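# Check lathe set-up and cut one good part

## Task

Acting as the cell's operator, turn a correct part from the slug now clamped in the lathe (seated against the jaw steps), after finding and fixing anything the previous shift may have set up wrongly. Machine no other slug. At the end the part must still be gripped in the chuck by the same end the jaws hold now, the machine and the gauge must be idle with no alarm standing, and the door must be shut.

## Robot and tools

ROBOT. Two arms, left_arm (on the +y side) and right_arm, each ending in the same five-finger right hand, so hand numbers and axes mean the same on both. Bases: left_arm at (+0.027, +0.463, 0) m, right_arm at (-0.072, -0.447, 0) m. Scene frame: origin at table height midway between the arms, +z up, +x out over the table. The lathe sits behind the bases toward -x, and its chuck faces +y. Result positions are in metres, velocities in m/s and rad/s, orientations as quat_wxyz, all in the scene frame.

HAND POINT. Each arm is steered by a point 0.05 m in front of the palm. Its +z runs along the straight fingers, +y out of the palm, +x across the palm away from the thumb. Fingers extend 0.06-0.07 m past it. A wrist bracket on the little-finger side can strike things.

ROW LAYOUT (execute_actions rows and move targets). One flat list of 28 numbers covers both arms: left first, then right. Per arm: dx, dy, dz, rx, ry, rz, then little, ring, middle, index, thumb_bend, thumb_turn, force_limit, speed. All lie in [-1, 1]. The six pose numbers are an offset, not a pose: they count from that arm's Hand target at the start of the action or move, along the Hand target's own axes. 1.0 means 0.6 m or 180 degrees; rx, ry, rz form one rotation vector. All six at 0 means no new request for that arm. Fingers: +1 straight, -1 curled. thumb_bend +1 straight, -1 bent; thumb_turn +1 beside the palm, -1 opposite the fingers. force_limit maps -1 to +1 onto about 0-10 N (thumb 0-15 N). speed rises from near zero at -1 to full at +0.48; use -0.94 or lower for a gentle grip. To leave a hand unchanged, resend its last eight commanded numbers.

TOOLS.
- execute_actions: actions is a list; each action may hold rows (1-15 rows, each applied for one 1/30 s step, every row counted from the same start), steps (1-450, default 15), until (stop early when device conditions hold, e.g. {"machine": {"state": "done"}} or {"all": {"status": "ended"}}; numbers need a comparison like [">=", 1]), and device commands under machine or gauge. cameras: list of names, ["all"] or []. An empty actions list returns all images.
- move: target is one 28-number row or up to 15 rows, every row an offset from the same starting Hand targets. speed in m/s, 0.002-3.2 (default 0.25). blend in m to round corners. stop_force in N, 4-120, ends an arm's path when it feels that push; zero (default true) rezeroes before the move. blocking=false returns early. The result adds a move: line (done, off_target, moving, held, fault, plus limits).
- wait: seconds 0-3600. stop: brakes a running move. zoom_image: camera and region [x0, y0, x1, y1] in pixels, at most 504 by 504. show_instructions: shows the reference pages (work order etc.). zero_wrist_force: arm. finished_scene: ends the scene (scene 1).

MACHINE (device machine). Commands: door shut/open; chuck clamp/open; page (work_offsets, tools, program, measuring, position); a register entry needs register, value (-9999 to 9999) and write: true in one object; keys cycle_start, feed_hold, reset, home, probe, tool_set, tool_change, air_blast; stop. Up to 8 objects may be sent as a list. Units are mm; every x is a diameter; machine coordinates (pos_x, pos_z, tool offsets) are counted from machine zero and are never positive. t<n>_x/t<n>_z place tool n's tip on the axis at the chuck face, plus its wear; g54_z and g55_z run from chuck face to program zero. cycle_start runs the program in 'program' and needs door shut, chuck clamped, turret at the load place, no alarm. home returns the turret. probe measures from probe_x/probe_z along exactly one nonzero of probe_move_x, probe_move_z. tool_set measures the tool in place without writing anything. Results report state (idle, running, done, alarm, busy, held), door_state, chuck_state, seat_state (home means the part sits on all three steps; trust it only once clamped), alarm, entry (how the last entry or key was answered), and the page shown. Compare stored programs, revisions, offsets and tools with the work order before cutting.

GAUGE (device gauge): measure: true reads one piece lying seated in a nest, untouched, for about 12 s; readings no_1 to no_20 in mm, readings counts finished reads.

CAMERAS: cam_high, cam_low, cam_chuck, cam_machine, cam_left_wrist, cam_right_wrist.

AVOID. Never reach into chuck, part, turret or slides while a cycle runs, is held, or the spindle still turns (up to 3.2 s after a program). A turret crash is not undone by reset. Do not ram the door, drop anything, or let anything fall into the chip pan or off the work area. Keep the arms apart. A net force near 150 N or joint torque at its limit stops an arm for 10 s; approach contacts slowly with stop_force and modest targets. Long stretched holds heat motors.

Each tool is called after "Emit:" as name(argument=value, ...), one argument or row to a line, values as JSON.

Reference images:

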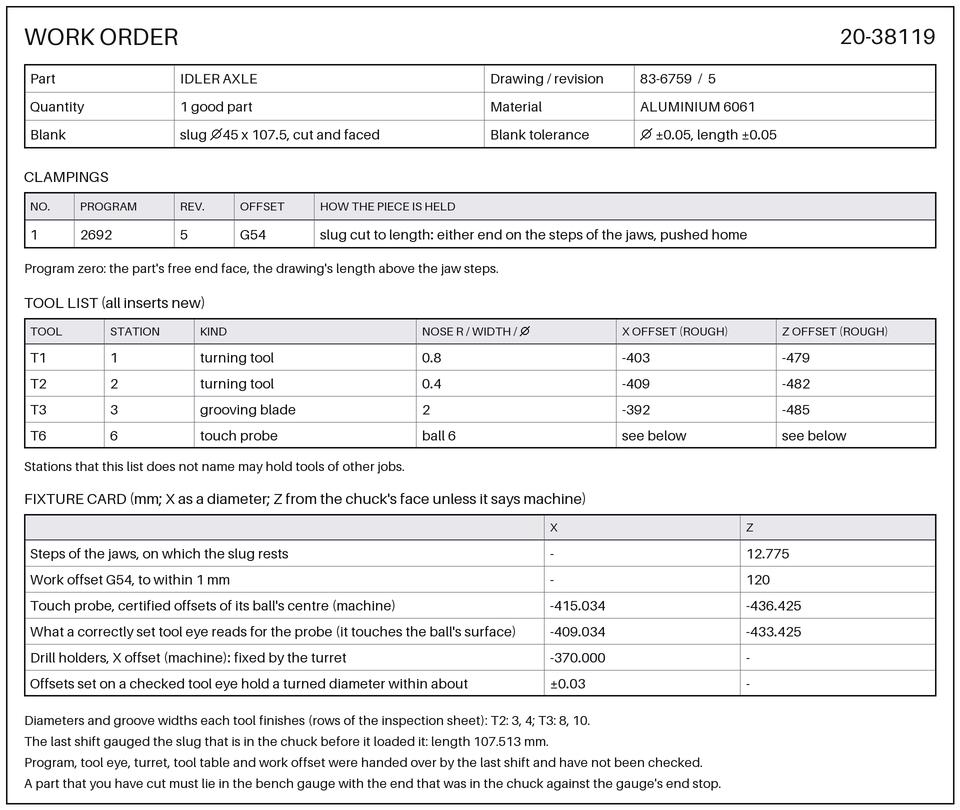

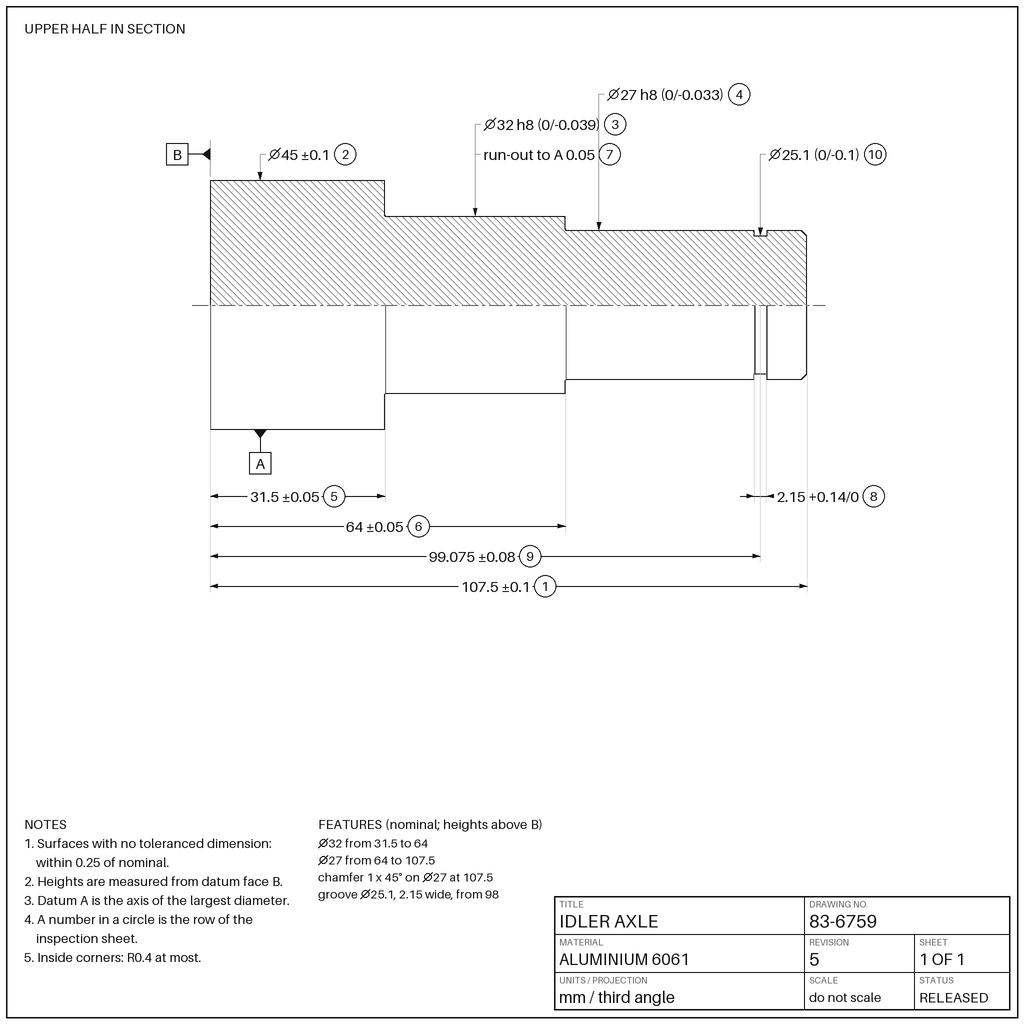

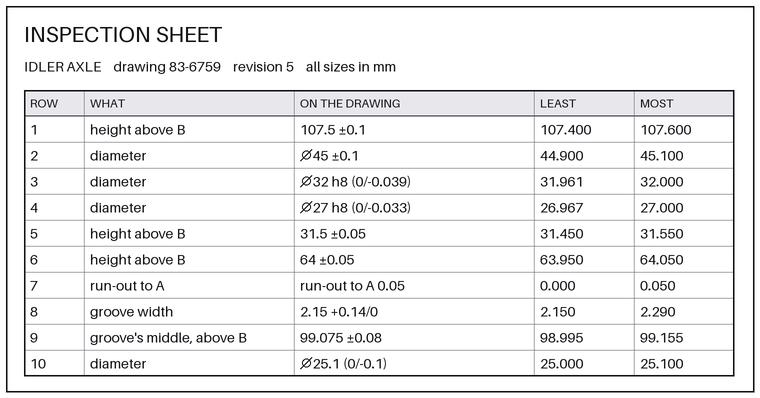

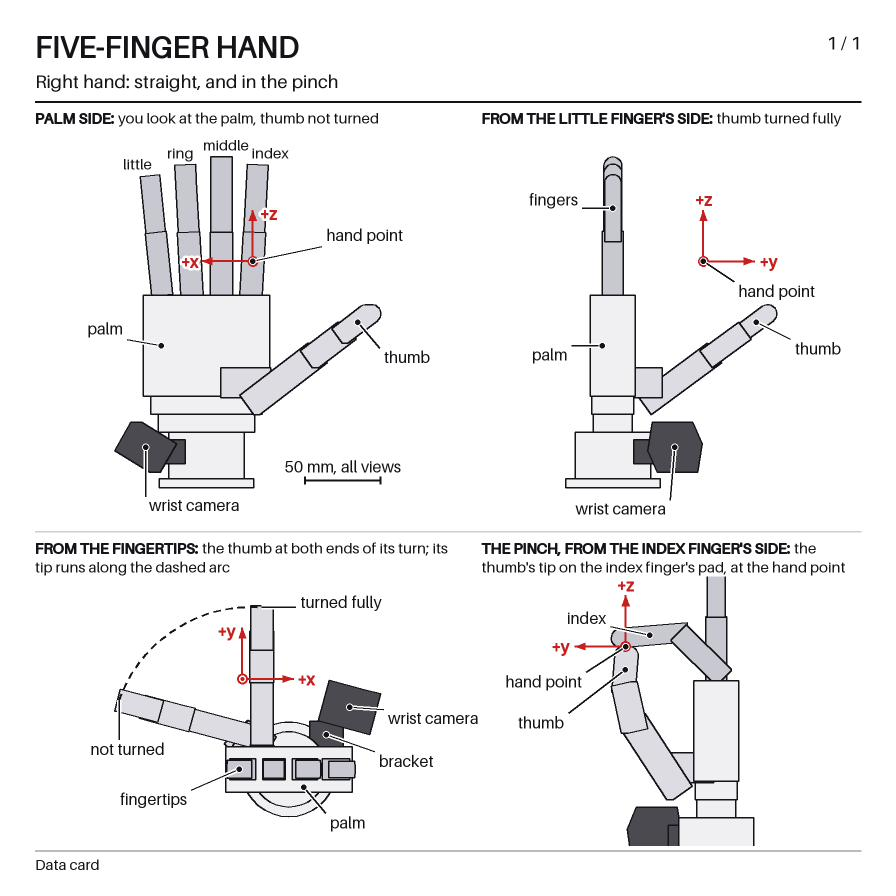

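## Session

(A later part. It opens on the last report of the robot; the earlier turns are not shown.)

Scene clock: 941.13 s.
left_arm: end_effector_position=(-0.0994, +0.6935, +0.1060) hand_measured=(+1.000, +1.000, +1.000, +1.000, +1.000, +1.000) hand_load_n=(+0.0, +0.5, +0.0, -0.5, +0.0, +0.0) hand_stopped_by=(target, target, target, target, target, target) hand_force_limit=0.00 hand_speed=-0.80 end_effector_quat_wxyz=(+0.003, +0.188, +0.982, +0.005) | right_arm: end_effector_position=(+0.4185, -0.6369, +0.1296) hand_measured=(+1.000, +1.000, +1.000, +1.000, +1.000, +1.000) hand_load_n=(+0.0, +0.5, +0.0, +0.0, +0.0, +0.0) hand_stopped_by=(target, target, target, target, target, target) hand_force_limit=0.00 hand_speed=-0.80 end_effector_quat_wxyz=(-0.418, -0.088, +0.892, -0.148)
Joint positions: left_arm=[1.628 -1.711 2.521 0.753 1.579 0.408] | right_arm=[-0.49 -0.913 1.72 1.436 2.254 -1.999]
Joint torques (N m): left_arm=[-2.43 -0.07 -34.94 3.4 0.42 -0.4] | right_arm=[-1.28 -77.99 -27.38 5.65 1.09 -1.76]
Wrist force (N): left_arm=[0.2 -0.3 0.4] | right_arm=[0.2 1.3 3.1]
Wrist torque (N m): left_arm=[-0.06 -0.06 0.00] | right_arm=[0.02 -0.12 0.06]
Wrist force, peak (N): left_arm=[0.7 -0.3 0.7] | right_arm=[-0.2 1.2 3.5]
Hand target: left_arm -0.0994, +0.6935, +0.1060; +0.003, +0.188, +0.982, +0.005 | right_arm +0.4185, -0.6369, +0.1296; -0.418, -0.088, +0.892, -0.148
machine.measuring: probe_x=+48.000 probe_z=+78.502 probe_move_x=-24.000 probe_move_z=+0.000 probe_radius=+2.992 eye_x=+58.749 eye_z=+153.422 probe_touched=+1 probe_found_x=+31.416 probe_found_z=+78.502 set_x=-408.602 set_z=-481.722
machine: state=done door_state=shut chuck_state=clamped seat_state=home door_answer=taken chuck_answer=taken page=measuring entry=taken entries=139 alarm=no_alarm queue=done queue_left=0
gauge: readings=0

Emit:
execute_actions(
  actions=[
    {"machine":[{"register":"probe_z","value":77.902,"write":true},{"probe":true}],"steps":450,"until":{"machine":{"queue":["!=","running"],"state":["!=","busy"]}}},
  ],
)

Emit:
execute_actions(
  actions=[
    {"machine":[{"register":"probe_z","value":78.052,"write":true},{"probe":true}],"steps":450,"until":{"machine":{"queue":["!=","running"],"state":["!=","busy"]}}},
  ],
)

Emit:
execute_actions(
  actions=[
    {"machine":[{"register":"probe_z","value":78.302,"write":true},{"probe":true}],"steps":450,"until":{"machine":{"queue":["!=","running"],"state":["!=","busy"]}}},
  ],
)

Emit:
execute_actions(
  actions=[
    {"machine":[{"register":"probe_z","value":111.902,"write":true},{"probe":true}],"steps":450,"until":{"machine":{"queue":["!=","running"],"state":["!=","busy"]}}},
  ],
)

Emit:
execute_actions(
  actions=[
    {"machine":[{"register":"probe_z","value":112.052,"write":true},{"probe":true}],"steps":450,"until":{"machine":{"queue":["!=","running"],"state":["!=","busy"]}}},
  ],
)

Emit:
execute_actions(
  actions=[
    {"machine":[{"register":"probe_z","value":112.302,"write":true},{"probe":true}],"steps":450,"until":{"machine":{"queue":["!=","running"],"state":["!=","busy"]}}},
  ],
)

Emit:
execute_actions(
  actions=[
    {"machine":[{"register":"probe_z","value":110,"write":true},{"probe":true}],"steps":450,"until":{"machine":{"queue":["!=","running"],"state":["!=","busy"]}}},
  ],
)

Scene clock: 969.57 s.
left_arm: end_effector_position=(-0.0994, +0.6935, +0.1060) hand_measured=(+1.000, +1.000, +1.000, +1.000, +1.000, +1.000) hand_load_n=(+0.0, +0.0, +0.0, +0.0, +0.0, +0.0) hand_stopped_by=(target, target, target, target, target, target) hand_force_limit=0.00 hand_speed=-0.80 end_effector_quat_wxyz=(+0.003, +0.188, +0.982, +0.005) | right_arm: end_effector_position=(+0.4185, -0.6369, +0.1296) hand_measured=(+1.000, +1.000, +1.000, +1.000, +1.000, +1.000) hand_load_n=(+0.0, +0.0, +0.0, +0.0, +0.0, +0.0) hand_stopped_by=(target, target, target, target, target, target) hand_force_limit=0.00 hand_speed=-0.80 end_effector_quat_wxyz=(-0.418, -0.088, +0.892, -0.148)
Joint positions: left_arm=[1.628 -1.711 2.521 0.753 1.579 0.408] | right_arm=[-0.49 -0.913 1.72 1.436 2.254 -1.999]
Joint torques (N m): left_arm=[-0.32 2.95 -35.33 2.55 0.13 -0.16] | right_arm=[-0.84 -82.15 -27.39 5.19 1.27 -1.44]
Wrist force (N): left_arm=[0.6 -0.4 0.3] | right_arm=[-0.2 0.7 2.9]
Wrist torque (N m): left_arm=[-0.06 -0.11 0.02] | right_arm=[-0.05 -0.06 0.03]
Wrist force, peak (N): left_arm=[0.6 -0.7 0.7] | right_arm=[-0.6 1.0 3.6]
Hand target: left_arm -0.0994, +0.6935, +0.1060; +0.003, +0.188, +0.982, +0.005 | right_arm +0.4185, -0.6369, +0.1296; -0.418, -0.088, +0.892, -0.148
machine.measuring: probe_x=+48.000 probe_z=+77.902 probe_move_x=-24.000 probe_move_z=+0.000 probe_radius=+2.992 eye_x=+58.749 eye_z=+153.422 probe_touched=+1 probe_found_x=+31.921 probe_found_z=+77.902 set_x=-408.602 set_z=-481.722
machine: state=done door_state=shut chuck_state=clamped seat_state=home door_answer=taken chuck_answer=taken page=measuring entry=taken entries=141 alarm=no_alarm queue=done queue_left=0
gauge: readings=0

Scene clock: 975.37 s.
left_arm: end_effector_position=(-0.0994, +0.6935, +0.1060) hand_measured=(+1.000, +1.000, +1.000, +1.000, +1.000, +1.000) hand_load_n=(+0.0, +0.0, +0.0, +0.0, +0.0, +0.0) hand_stopped_by=(target, target, target, target, target, target) hand_force_limit=0.00 hand_speed=-0.80 end_effector_quat_wxyz=(+0.003, +0.188, +0.982, +0.005) | right_arm: end_effector_position=(+0.4185, -0.6369, +0.1296) hand_measured=(+1.000, +1.000, +1.000, +1.000, +1.000, +1.000) hand_load_n=(+0.0, +0.0, +0.0, +0.0, +0.0, +0.5) hand_stopped_by=(target, target, target, target, target, target) hand_force_limit=0.00 hand_speed=-0.80 end_effector_quat_wxyz=(-0.418, -0.088, +0.892, -0.148)
Joint positions: left_arm=[1.628 -1.711 2.521 0.753 1.579 0.408] | right_arm=[-0.49 -0.913 1.72 1.436 2.254 -1.999]
Joint torques (N m): left_arm=[-0.35 -1.01 -35.31 2.98 0.32 -0.03] | right_arm=[-1.23 -79.27 -26.69 5.9 2.13 -1.36]
Wrist force (N): left_arm=[0.4 -0.4 0.2] | right_arm=[-0.4 1.3 3.1]
Wrist torque (N m): left_arm=[-0.06 -0.08 0.00] | right_arm=[0.02 -0.04 0.03]
Wrist force, peak (N): left_arm=[0.8 -0.3 0.3] | right_arm=[-0.3 1.1 3.6]
Hand target: left_arm -0.0994, +0.6935, +0.1060; +0.003, +0.188, +0.982, +0.005 | right_arm +0.4185, -0.6369, +0.1296; -0.418, -0.088, +0.892, -0.148
machine.measuring: probe_x=+48.000 probe_z=+78.052 probe_move_x=-24.000 probe_move_z=+0.000 probe_radius=+2.992 eye_x=+58.749 eye_z=+153.422 probe_touched=+1 probe_found_x=+31.773 probe_found_z=+78.052 set_x=-408.602 set_z=-481.722
machine: state=done door_state=shut chuck_state=clamped seat_state=home door_answer=taken chuck_answer=taken page=measuring entry=taken entries=143 alarm=no_alarm queue=done queue_left=0
gauge: readings=0

Scene clock: 981.20 s.
left_arm: end_effector_position=(-0.0994, +0.6935, +0.1060) hand_measured=(+1.000, +1.000, +1.000, +1.000, +1.000, +1.000) hand_load_n=(+0.0, +0.0, -0.5, +0.0, +0.0, +0.0) hand_stopped_by=(target, target, target, target, target, target) hand_force_limit=0.00 hand_speed=-0.80 end_effector_quat_wxyz=(+0.003, +0.188, +0.982, +0.005) | right_arm: end_effector_position=(+0.4185, -0.6369, +0.1296) hand_measured=(+1.000, +1.000, +1.000, +1.000, +1.000, +1.000) hand_load_n=(+0.0, +0.0, +0.0, +0.0, +0.0, +0.0) hand_stopped_by=(target, target, target, target, target, target) hand_force_limit=0.00 hand_speed=-0.80 end_effector_quat_wxyz=(-0.418, -0.088, +0.892, -0.148)
Joint positions: left_arm=[1.628 -1.711 2.521 0.753 1.579 0.408] | right_arm=[-0.49 -0.913 1.72 1.436 2.254 -1.999]
Joint torques (N m): left_arm=[-2.77 0.91 -35.32 2.76 0.34 -0.21] | right_arm=[0.31 -78.24 -27.5 5.53 1.52 -1.94]
Wrist force (N): left_arm=[0.2 -0.4 0.3] | right_arm=[-0.4 1.1 2.7]
Wrist torque (N m): left_arm=[-0.06 -0.05 0.00] | right_arm=[0.00 -0.03 0.03]
Wrist force, peak (N): left_arm=[0.9 -0.3 0.3] | right_arm=[-0.5 1.1 3.7]
Hand target: left_arm -0.0994, +0.6935, +0.1060; +0.003, +0.188, +0.982, +0.005 | right_arm +0.4185, -0.6369, +0.1296; -0.418, -0.088, +0.892, -0.148
machine.measuring: probe_x=+48.000 probe_z=+78.302 probe_move_x=-24.000 probe_move_z=+0.000 probe_radius=+2.992 eye_x=+58.749 eye_z=+153.422 probe_touched=+1 probe_found_x=+31.417 probe_found_z=+78.302 set_x=-408.602 set_z=-481.722
machine: state=done door_state=shut chuck_state=clamped seat_state=home door_answer=taken chuck_answer=taken page=measuring entry=taken entries=145 alarm=no_alarm queue=done queue_left=0
gauge: readings=0

Scene clock: 987.17 s.
left_arm: end_effector_position=(-0.0994, +0.6935, +0.1060) hand_measured=(+1.000, +1.000, +1.000, +1.000, +1.000, +1.000) hand_load_n=(+0.0, +0.0, +0.0, +0.0, +0.0, +0.0) hand_stopped_by=(target, target, target, target, target, target) hand_force_limit=0.00 hand_speed=-0.80 end_effector_quat_wxyz=(+0.003, +0.188, +0.982, +0.005) | right_arm: end_effector_position=(+0.4185, -0.6369, +0.1296) hand_measured=(+1.000, +1.000, +1.000, +1.000, +1.000, +1.000) hand_load_n=(+0.0, +0.0, +0.0, +0.0, +0.0, +0.0) hand_stopped_by=(target, target, target, target, target, target) hand_force_limit=0.00 hand_speed=-0.80 end_effector_quat_wxyz=(-0.418, -0.088, +0.892, -0.148)
Joint positions: left_arm=[1.628 -1.711 2.521 0.753 1.579 0.408] | right_arm=[-0.49 -0.913 1.72 1.436 2.254 -1.999]
Joint torques (N m): left_arm=[-1.26 0.73 -35.23 2.82 0.26 -0.14] | right_arm=[-1.48 -80.64 -26.74 5.44 1.63 -1.6]
Wrist force (N): left_arm=[0.2 -0.1 0.2] | right_arm=[-0.3 0.9 2.9]
Wrist torque (N m): left_arm=[-0.01 -0.05 0.01] | right_arm=[-0.02 -0.06 0.03]
Wrist force, peak (N): left_arm=[0.6 -0.7 0.4] | right_arm=[-0.1 1.4 3.5]
Hand target: left_arm -0.0994, +0.6935, +0.1060; +0.003, +0.188, +0.982, +0.005 | right_arm +0.4185, -0.6369, +0.1296; -0.418, -0.088, +0.892, -0.148
machine.measuring: probe_x=+48.000 probe_z=+111.902 probe_move_x=-24.000 probe_move_z=+0.000 probe_radius=+2.992 eye_x=+58.749 eye_z=+153.422 probe_touched=+1 probe_found_x=+26.777 probe_found_z=+111.902 set_x=-408.602 set_z=-481.722
machine: state=done door_state=shut chuck_state=clamped seat_state=home door_answer=taken chuck_answer=taken page=measuring entry=taken entries=147 alarm=no_alarm queue=done queue_left=0
gauge: readings=0

Scene clock: 993.13 s.
left_arm: end_effector_position=(-0.0994, +0.6935, +0.1060) hand_measured=(+1.000, +1.000, +1.000, +1.000, +1.000, +1.000) hand_load_n=(+0.0, +0.0, -0.5, +0.0, +0.0, +0.0) hand_stopped_by=(target, target, target, target, target, target) hand_force_limit=0.00 hand_speed=-0.80 end_effector_quat_wxyz=(+0.003, +0.188, +0.982, +0.005) | right_arm: end_effector_position=(+0.4185, -0.6369, +0.1296) hand_measured=(+1.000, +1.000, +1.000, +1.000, +1.000, +1.000) hand_load_n=(+0.0, +0.0, +0.0, -0.5, +0.0, +0.0) hand_stopped_by=(target, target, target, target, target, target) hand_force_limit=0.00 hand_speed=-0.80 end_effector_quat_wxyz=(-0.418, -0.088, +0.892, -0.148)
Joint positions: left_arm=[1.628 -1.711 2.521 0.753 1.579 0.408] | right_arm=[-0.49 -0.913 1.72 1.436 2.254 -1.999]
Joint torques (N m): left_arm=[-3.37 -0.14 -36.18 2.98 0.29 -0.55] | right_arm=[-1.47 -75.56 -26.33 5.68 1.65 -1.5]
Wrist force (N): left_arm=[0.3 -0.1 0.1] | right_arm=[-0.2 1.2 3.0]
Wrist torque (N m): left_arm=[-0.01 -0.05 0.00] | right_arm=[0.01 -0.08 0.04]
Wrist force, peak (N): left_arm=[0.8 -0.6 0.5] | right_arm=[-0.1 1.0 3.7]
Hand target: left_arm -0.0994, +0.6935, +0.1060; +0.003, +0.188, +0.982, +0.005 | right_arm +0.4185, -0.6369, +0.1296; -0.418, -0.088, +0.892, -0.148
machine.measuring: probe_x=+48.000 probe_z=+112.052 probe_move_x=-24.000 probe_move_z=+0.000 probe_radius=+2.992 eye_x=+58.749 eye_z=+153.422 probe_touched=+1 probe_found_x=+26.780 probe_found_z=+112.052 set_x=-408.602 set_z=-481.722
machine: state=done door_state=shut chuck_state=clamped seat_state=home door_answer=taken chuck_answer=taken page=measuring entry=taken entries=149 alarm=no_alarm queue=done queue_left=0
gauge: readings=0

Scene clock: 999.10 s.
left_arm: end_effector_position=(-0.0994, +0.6935, +0.1060) hand_measured=(+1.000, +1.000, +1.000, +1.000, +1.000, +1.000) hand_load_n=(+0.0, +0.0, +0.0, +0.0, +0.0, +0.0) hand_stopped_by=(target, target, target, target, target, target) hand_force_limit=0.00 hand_speed=-0.80 end_effector_quat_wxyz=(+0.003, +0.188, +0.982, +0.005) | right_arm: end_effector_position=(+0.4185, -0.6369, +0.1296) hand_measured=(+1.000, +1.000, +1.000, +1.000, +1.000, +1.000) hand_load_n=(+0.0, +0.0, +0.0, +0.0, +0.0, +0.0) hand_stopped_by=(target, target, target, target, target, target) hand_force_limit=0.00 hand_speed=-0.80 end_effector_quat_wxyz=(-0.418, -0.088, +0.892, -0.148)
Joint positions: left_arm=[1.628 -1.711 2.521 0.753 1.579 0.408] | right_arm=[-0.49 -0.913 1.72 1.436 2.254 -1.999]
Joint torques (N m): left_arm=[-1.91 -0.86 -34.62 2.81 0.44 -0.59] | right_arm=[-3.39 -78.34 -26.27 5.75 1.62 -1.87]
Wrist force (N): left_arm=[0.4 -0.2 0.4] | right_arm=[0.0 0.9 2.9]
Wrist torque (N m): left_arm=[-0.03 -0.08 0.02] | right_arm=[-0.02 -0.10 0.04]
Wrist force, peak (N): left_arm=[1.0 -0.6 0.2] | right_arm=[-0.3 1.0 3.7]
Hand target: left_arm -0.0994, +0.6935, +0.1060; +0.003, +0.188, +0.982, +0.005 | right_arm +0.4185, -0.6369, +0.1296; -0.418, -0.088, +0.892, -0.148
machine.measuring: probe_x=+48.000 probe_z=+112.302 probe_move_x=-24.000 probe_move_z=+0.000 probe_radius=+2.992 eye_x=+58.749 eye_z=+153.422 probe_touched=+1 probe_found_x=+26.422 probe_found_z=+112.302 set_x=-408.602 set_z=-481.722
machine: state=done door_state=shut chuck_state=clamped seat_state=home door_answer=taken chuck_answer=taken page=measuring entry=taken entries=151 alarm=no_alarm queue=done queue_left=0
gauge: readings=0

Scene clock: 1005.07 s.
left_arm: end_effector_position=(-0.0994, +0.6935, +0.1060) hand_measured=(+1.000, +1.000, +1.000, +1.000, +1.000, +1.000) hand_load_n=(+0.0, +0.0, +0.0, +0.0, +0.0, +0.0) hand_stopped_by=(target, target, target, target, target, target) hand_force_limit=0.00 hand_speed=-0.80 end_effector_quat_wxyz=(+0.003, +0.188, +0.982, +0.005) | right_arm: end_effector_position=(+0.4185, -0.6369, +0.1296) hand_measured=(+1.000, +1.000, +1.000, +1.000, +1.000, +1.000) hand_load_n=(+0.0, +0.0, +0.0, +0.0, +0.0, +0.0) hand_stopped_by=(target, target, target, target, target, target) hand_force_limit=0.00 hand_speed=-0.80 end_effector_quat_wxyz=(-0.418, -0.088, +0.892, -0.148)
Joint positions: left_arm=[1.628 -1.711 2.521 0.753 1.579 0.408] | right_arm=[-0.49 -0.913 1.72 1.436 2.254 -1.999]
Joint torques (N m): left_arm=[-0.42 -0.17 -34.19 3.09 -0.07 0.03] | right_arm=[-1.42 -78.27 -27.27 5.42 1.36 -1.03]
Wrist force (N): left_arm=[0.3 -0.6 0.2] | right_arm=[-0.2 1.1 3.5]
Wrist torque (N m): left_arm=[-0.07 -0.05 -0.01] | right_arm=[-0.04 -0.09 0.03]
Wrist force, peak (N): left_arm=[0.8 -0.6 0.3] | right_arm=[-0.1 1.2 3.6]
Hand target: left_arm -0.0994, +0.6935, +0.1060; +0.003, +0.188, +0.982, +0.005 | right_arm +0.4185, -0.6369, +0.1296; -0.418, -0.088, +0.892, -0.148
machine.measuring: probe_x=+48.000 probe_z=+110.000 probe_move_x=-24.000 probe_move_z=+0.000 probe_radius=+2.992 eye_x=+58.749 eye_z=+153.422 probe_touched=+1 probe_found_x=+26.982 probe_found_z=+110.000 set_x=-408.602 set_z=-481.722
machine: state=done door_state=shut chuck_state=clamped seat_state=home door_answer=taken chuck_answer=taken page=measuring entry=taken entries=153 alarm=no_alarm queue=done queue_left=0
gauge: readings=0

Emit:
execute_actions(
  actions=[
    {"machine":[{"register":"probe_z","value":78.24,"write":true},{"probe":true}],"steps":450,"until":{"machine":{"queue":["!=","running"],"state":["!=","busy"]}}},
  ],
)

Scene clock: 1027.43 s.
left_arm: end_effector_position=(-0.0994, +0.6935, +0.1060) hand_measured=(+1.000, +1.000, +1.000, +1.000, +1.000, +1.000) hand_load_n=(+0.0, +0.0, +0.0, +0.0, +0.0, +0.0) hand_stopped_by=(target, target, target, target, target, target) hand_force_limit=0.00 hand_speed=-0.80 end_effector_quat_wxyz=(+0.003, +0.188, +0.982, +0.005) | right_arm: end_effector_position=(+0.4185, -0.6369, +0.1296) hand_measured=(+1.000, +1.000, +1.000, +1.000, +1.000, +1.000) hand_load_n=(+0.0, +0.0, +0.0, +0.0, +0.0, +0.0) hand_stopped_by=(target, target, target, target, target, target) hand_force_limit=0.00 hand_speed=-0.80 end_effector_quat_wxyz=(-0.418, -0.088, +0.892, -0.148)
Joint positions: left_arm=[1.628 -1.711 2.521 0.753 1.579 0.408] | right_arm=[-0.49 -0.913 1.72 1.436 2.254 -1.999]
Joint torques (N m): left_arm=[-0.02 1.82 -34.03 3.16 0.09 -0.02] | right_arm=[-4.73 -80.28 -27.82 5.44 1.76 -1.61]
Wrist force (N): left_arm=[0.5 -0.1 0.1] | right_arm=[-0.2 1.6 2.7]
Wrist torque (N m): left_arm=[0.00 -0.09 0.02] | right_arm=[0.09 -0.07 0.06]
Wrist force, peak (N): left_arm=[0.8 -0.6 -0.2] | right_arm=[-0.4 1.3 3.6]
Hand target: left_arm -0.0994, +0.6935, +0.1060; +0.003, +0.188, +0.982, +0.005 | right_arm +0.4185, -0.6369, +0.1296; -0.418, -0.088, +0.892, -0.148
machine.measuring: probe_x=+48.000 probe_z=+78.240 probe_move_x=-24.000 probe_move_z=+0.000 probe_radius=+2.992 eye_x=+58.749 eye_z=+153.422 probe_touched=+1 probe_found_x=+31.775 probe_found_z=+78.240 set_x=-408.602 set_z=-481.722
machine: state=done door_state=shut chuck_state=clamped seat_state=home door_answer=taken chuck_answer=taken page=measuring entry=taken entries=155 alarm=no_alarm queue=done queue_left=0
gauge: readings=0

Emit:
execute_actions(
  actions=[
    {"machine":[{"register":"probe_z","value":78.27,"write":true},{"probe":true}],"steps":450,"until":{"machine":{"queue":["!=","running"],"state":["!=","busy"]}}},
  ],
)

Emit:
execute_actions(
  actions=[
    {"machine":[{"register":"probe_z","value":112.25,"write":true},{"probe":true}],"steps":450,"until":{"machine":{"queue":["!=","running"],"state":["!=","busy"]}}},
  ],
)

Emit:
execute_actions(
  actions=[
    {"machine":[{"register":"probe_z","value":112.904,"write":true},{"probe":true}],"steps":450,"until":{"machine":{"queue":["!=","running"],"state":["!=","busy"]}}},
  ],
)

Scene clock: 1039.97 s.
left_arm: end_effector_position=(-0.0994, +0.6935, +0.1060) hand_measured=(+1.000, +1.000, +1.000, +1.000, +1.000, +1.000) hand_load_n=(+0.0, +0.0, +0.0, +0.0, +0.0, +0.0) hand_stopped_by=(target, target, target, target, target, target) hand_force_limit=0.00 hand_speed=-0.80 end_effector_quat_wxyz=(+0.003, +0.188, +0.982, +0.005) | right_arm: end_effector_position=(+0.4185, -0.6369, +0.1296) hand_measured=(+1.000, +1.000, +1.000, +1.000, +1.000, +1.000) hand_load_n=(+0.0, +0.0, +0.0, +0.0, +0.0, +0.0) hand_stopped_by=(target, target, target, target, target, target) hand_force_limit=0.00 hand_speed=-0.80 end_effector_quat_wxyz=(-0.418, -0.088, +0.892, -0.148)
Joint positions: left_arm=[1.628 -1.711 2.521 0.753 1.579 0.408] | right_arm=[-0.49 -0.913 1.72 1.436 2.254 -1.999]
Joint torques (N m): left_arm=[0.36 0.72 -35.44 3.04 0.23 0.16] | right_arm=[-2.39 -80.84 -27.95 5.57 1.4 -1.47]
Wrist force (N): left_arm=[0.4 0.1 0.2] | right_arm=[-0.4 1.2 3.0]
Wrist torque (N m): left_arm=[0.03 -0.08 0.02] | right_arm=[0.01 -0.04 0.03]
Wrist force, peak (N): left_arm=[0.8 -0.3 0.6] | right_arm=[-0.2 1.2 3.7]
Hand target: left_arm -0.0994, +0.6935, +0.1060; +0.003, +0.188, +0.982, +0.005 | right_arm +0.4185, -0.6369, +0.1296; -0.418, -0.088, +0.892, -0.148
machine.measuring: probe_x=+48.000 probe_z=+78.270 probe_move_x=-24.000 probe_move_z=+0.000 probe_radius=+2.992 eye_x=+58.749 eye_z=+153.422 probe_touched=+1 probe_found_x=+31.776 probe_found_z=+78.270 set_x=-408.602 set_z=-481.722
machine: state=done door_state=shut chuck_state=clamped seat_state=home door_answer=taken chuck_answer=taken page=measuring entry=taken entries=157 alarm=no_alarm queue=done queue_left=0
gauge: readings=0

Scene clock: 1045.93 s.
left_arm: end_effector_position=(-0.0994, +0.6935, +0.1060) hand_measured=(+1.000, +1.000, +1.000, +1.000, +1.000, +1.000) hand_load_n=(+0.0, +0.0, +0.0, +0.0, +0.0, +0.0) hand_stopped_by=(target, target, target, target, target, target) hand_force_limit=0.00 hand_speed=-0.80 end_effector_quat_wxyz=(+0.003, +0.188, +0.982, +0.005) | right_arm: end_effector_position=(+0.4185, -0.6369, +0.1296) hand_measured=(+1.000, +1.000, +1.000, +1.000, +1.000, +1.000) hand_load_n=(+0.0, +0.0, +0.0, +0.0, +0.0, +0.0) hand_stopped_by=(target, target, target, target, target, target) hand_force_limit=0.00 hand_speed=-0.80 end_effector_quat_wxyz=(-0.418, -0.088, +0.892, -0.148)
Joint positions: left_arm=[1.628 -1.711 2.521 0.753 1.579 0.408] | right_arm=[-0.49 -0.913 1.72 1.436 2.254 -1.999]
Joint torques (N m): left_arm=[-0.43 1.09 -35.18 2.27 0.26 -0.26] | right_arm=[-1.22 -76.58 -26.74 5.12 1.26 -1.78]
Wrist force (N): left_arm=[0.5 -0.1 0.1] | right_arm=[-0.2 0.8 3.5]
Wrist torque (N m): left_arm=[0.01 -0.08 0.01] | right_arm=[-0.08 -0.08 0.03]
Wrist force, peak (N): left_arm=[0.5 -0.6 0.7] | right_arm=[-0.4 1.2 3.8]
Hand target: left_arm -0.0994, +0.6935, +0.1060; +0.003, +0.188, +0.982, +0.005 | right_arm +0.4185, -0.6369, +0.1296; -0.418, -0.088, +0.892, -0.148
machine.measuring: probe_x=+48.000 probe_z=+112.250 probe_move_x=-24.000 probe_move_z=+0.000 probe_radius=+2.992 eye_x=+58.749 eye_z=+153.422 probe_touched=+1 probe_found_x=+26.420 probe_found_z=+112.250 set_x=-408.602 set_z=-481.722
machine: state=done door_state=shut chuck_state=clamped seat_state=home door_answer=taken chuck_answer=taken page=measuring entry=taken entries=159 alarm=no_alarm queue=done queue_left=0
gauge: readings=0

Scene clock: 1051.90 s.
left_arm: end_effector_position=(-0.0994, +0.6935, +0.1060) hand_measured=(+1.000, +1.000, +1.000, +1.000, +1.000, +1.000) hand_load_n=(+0.0, +0.0, +0.0, +0.0, +0.0, +0.0) hand_stopped_by=(target, target, target, target, target, target) hand_force_limit=0.00 hand_speed=-0.80 end_effector_quat_wxyz=(+0.003, +0.188, +0.982, +0.005) | right_arm: end_effector_position=(+0.4185, -0.6369, +0.1296) hand_measured=(+1.000, +1.000, +1.000, +1.000, +1.000, +1.000) hand_load_n=(+0.0, +0.0, +0.0, +0.0, +0.0, +0.0) hand_stopped_by=(target, target, target, target, target, target) hand_force_limit=0.00 hand_speed=-0.80 end_effector_quat_wxyz=(-0.418, -0.088, +0.892, -0.148)
Joint positions: left_arm=[1.628 -1.711 2.521 0.753 1.579 0.408] | right_arm=[-0.49 -0.913 1.72 1.436 2.254 -1.999]
Joint torques (N m): left_arm=[1.22 -0.45 -34.72 2.83 0.32 0.06] | right_arm=[1.38 -79.12 -27 5.89 1.66 -1.63]
Wrist force (N): left_arm=[0.7 -0.2 0.6] | right_arm=[-0.2 1.2 3.2]
Wrist torque (N m): left_arm=[-0.03 -0.12 0.03] | right_arm=[-0.01 -0.08 0.04]
Wrist force, peak (N): left_arm=[0.8 -0.6 0.3] | right_arm=[-0.6 1.1 3.7]
Hand target: left_arm -0.0994, +0.6935, +0.1060; +0.003, +0.188, +0.982, +0.005 | right_arm +0.4185, -0.6369, +0.1296; -0.418, -0.088, +0.892, -0.148
machine.measuring: probe_x=+48.000 probe_z=+112.904 probe_move_x=-24.000 probe_move_z=+0.000 probe_radius=+2.992 eye_x=+58.749 eye_z=+153.422 probe_touched=+1 probe_found_x=+26.422 probe_found_z=+112.904 set_x=-408.602 set_z=-481.722
machine: state=done door_state=shut chuck_state=clamped seat_state=home door_answer=taken chuck_answer=taken page=measuring entry=taken entries=161 alarm=no_alarm queue=done queue_left=0
gauge: readings=0

Emit:
execute_actions(
  actions=[
    {"machine":[{"register":"probe_z","value":112.93,"write":true},{"probe":true}],"steps":450,"until":{"machine":{"queue":["!=","running"],"state":["!=","busy"]}}},
  ],
)

Emit:
execute_actions(
  actions=[
    {"machine":[{"register":"probe_z","value":112.225,"write":true},{"probe":true}],"steps":450,"until":{"machine":{"queue":["!=","running"],"state":["!=","busy"]}}},
  ],
)

Scene clock: 1062.93 s.
left_arm: end_effector_position=(-0.0994, +0.6935, +0.1060) hand_measured=(+1.000, +1.000, +1.000, +1.000, +1.000, +1.000) hand_load_n=(+0.0, +0.5, +0.0, +0.0, +0.0, +0.0) hand_stopped_by=(target, target, target, target, target, target) hand_force_limit=0.00 hand_speed=-0.80 end_effector_quat_wxyz=(+0.003, +0.188, +0.982, +0.005) | right_arm: end_effector_position=(+0.4185, -0.6369, +0.1296) hand_measured=(+1.000, +1.000, +1.000, +1.000, +1.000, +1.000) hand_load_n=(+0.0, +0.0, +0.0, +0.0, +0.0, +0.0) hand_stopped_by=(target, target, target, target, target, target) hand_force_limit=0.00 hand_speed=-0.80 end_effector_quat_wxyz=(-0.418, -0.088, +0.892, -0.148)
Joint positions: left_arm=[1.628 -1.711 2.521 0.753 1.579 0.408] | right_arm=[-0.49 -0.913 1.72 1.436 2.254 -1.999]
Joint torques (N m): left_arm=[-1.33 -0.33 -34.54 2.84 0.47 -0.09] | right_arm=[-2.31 -80.22 -27.12 5.54 1.63 -1.33]
Wrist force (N): left_arm=[0.3 -0.4 0.4] | right_arm=[-0.6 1.0 3.3]
Wrist torque (N m): left_arm=[-0.05 -0.06 0.00] | right_arm=[-0.04 -0.04 0.02]
Wrist force, peak (N): left_arm=[0.8 -0.5 0.5] | right_arm=[-0.2 0.6 3.9]
Hand target: left_arm -0.0994, +0.6935, +0.1060; +0.003, +0.188, +0.982, +0.005 | right_arm +0.4185, -0.6369, +0.1296; -0.418, -0.088, +0.892, -0.148
machine.measuring: probe_x=+48.000 probe_z=+112.930 probe_move_x=-24.000 probe_move_z=+0.000 probe_radius=+2.992 eye_x=+58.749 eye_z=+153.422 probe_touched=+1 probe_found_x=+26.779 probe_found_z=+112.930 set_x=-408.602 set_z=-481.722
machine: state=done door_state=shut chuck_state=clamped seat_state=home door_answer=taken chuck_answer=taken page=measuring entry=taken entries=163 alarm=no_alarm queue=done queue_left=0
gauge: readings=0

Scene clock: 1068.90 s.
left_arm: end_effector_position=(-0.0994, +0.6935, +0.1060) hand_measured=(+1.000, +1.000, +1.000, +1.000, +1.000, +1.000) hand_load_n=(+0.0, +0.0, +0.0, +0.0, +0.0, +0.0) hand_stopped_by=(target, target, target, target, target, target) hand_force_limit=0.00 hand_speed=-0.80 end_effector_quat_wxyz=(+0.003, +0.188, +0.982, +0.005) | right_arm: end_effector_position=(+0.4185, -0.6369, +0.1296) hand_measured=(+1.000, +1.000, +1.000, +1.000, +1.000, +1.000) hand_load_n=(+0.0, +0.0, +0.0, +0.0, +0.0, +0.0) hand_stopped_by=(target, target, target, target, target, target) hand_force_limit=0.00 hand_speed=-0.80 end_effector_quat_wxyz=(-0.418, -0.088, +0.892, -0.148)
Joint positions: left_arm=[1.628 -1.711 2.521 0.753 1.579 0.408] | right_arm=[-0.49 -0.913 1.72 1.436 2.254 -1.999]
Joint torques (N m): left_arm=[0.28 0.33 -34.11 3.05 0.12 0.32] | right_arm=[-1.58 -78.27 -26.12 5.69 1.7 -1.56]
Wrist force (N): left_arm=[0.4 -0.2 0.4] | right_arm=[-0.3 1.1 3.4]
Wrist torque (N m): left_arm=[-0.03 -0.08 0.01] | right_arm=[-0.03 -0.08 0.04]
Wrist force, peak (N): left_arm=[0.8 -0.6 0.6] | right_arm=[-0.7 1.3 3.7]
Hand target: left_arm -0.0994, +0.6935, +0.1060; +0.003, +0.188, +0.982, +0.005 | right_arm +0.4185, -0.6369, +0.1296; -0.418, -0.088, +0.892, -0.148
machine.measuring: probe_x=+48.000 probe_z=+112.225 probe_move_x=-24.000 probe_move_z=+0.000 probe_radius=+2.992 eye_x=+58.749 eye_z=+153.422 probe_touched=+1 probe_found_x=+26.778 probe_found_z=+112.225 set_x=-408.602 set_z=-481.722
machine: state=done door_state=shut chuck_state=clamped seat_state=home door_answer=taken chuck_answer=taken page=measuring entry=taken entries=165 alarm=no_alarm queue=done queue_left=0
gauge: readings=0

Emit:
execute_actions(
  actions=[
    {"machine":[{"home":true},{"page":"position"}],"steps":450,"until":{"machine":{"queue":["!=","running"],"state":["!=","busy"]}}},
  ],
)

Scene clock: 1072.27 s.
left_arm: end_effector_position=(-0.0994, +0.6935, +0.1060) hand_measured=(+1.000, +1.000, +1.000, +1.000, +1.000, +1.000) hand_load_n=(+0.0, +0.0, +0.5, +0.0, -0.5, +0.0) hand_stopped_by=(target, target, target, target, target, target) hand_force_limit=0.00 hand_speed=-0.80 end_effector_quat_wxyz=(+0.003, +0.188, +0.982, +0.005) | right_arm: end_effector_position=(+0.4185, -0.6369, +0.1296) hand_measured=(+1.000, +1.000, +1.000, +1.000, +1.000, +1.000) hand_load_n=(+0.0, +0.0, +0.0, +0.0, -0.5, +0.0) hand_stopped_by=(target, target, target, target, target, target) hand_force_limit=0.00 hand_speed=-0.80 end_effector_quat_wxyz=(-0.418, -0.088, +0.892, -0.148)
Joint positions: left_arm=[1.628 -1.711 2.521 0.753 1.579 0.408] | right_arm=[-0.49 -0.913 1.72 1.436 2.254 -1.999]
Joint torques (N m): left_arm=[-0.56 0.75 -34.8 2.85 0.41 -0.07] | right_arm=[-0.26 -76.42 -26.85 6.01 1.62 -1.86]
Wrist force (N): left_arm=[0.7 -0.5 0.4] | right_arm=[-0.3 1.2 3.3]
Wrist torque (N m): left_arm=[-0.07 -0.12 0.02] | right_arm=[-0.01 -0.08 0.04]
Wrist force, peak (N): left_arm=[0.7 -0.5 0.4] | right_arm=[-0.1 1.2 4.0]
Hand target: left_arm -0.0994, +0.6935, +0.1060; +0.003, +0.188, +0.982, +0.005 | right_arm +0.4185, -0.6369, +0.1296; -0.418, -0.088, +0.892, -0.148
machine.position: pos_x=+0.000 pos_z=+0.000
machine: state=done door_state=shut chuck_state=clamped seat_state=home door_answer=taken chuck_answer=taken page=position entry=taken entries=166 alarm=no_alarm queue=done queue_left=0
gauge: readings=0

Emit:
finished_scene(
)

The scene is finished: the task was done.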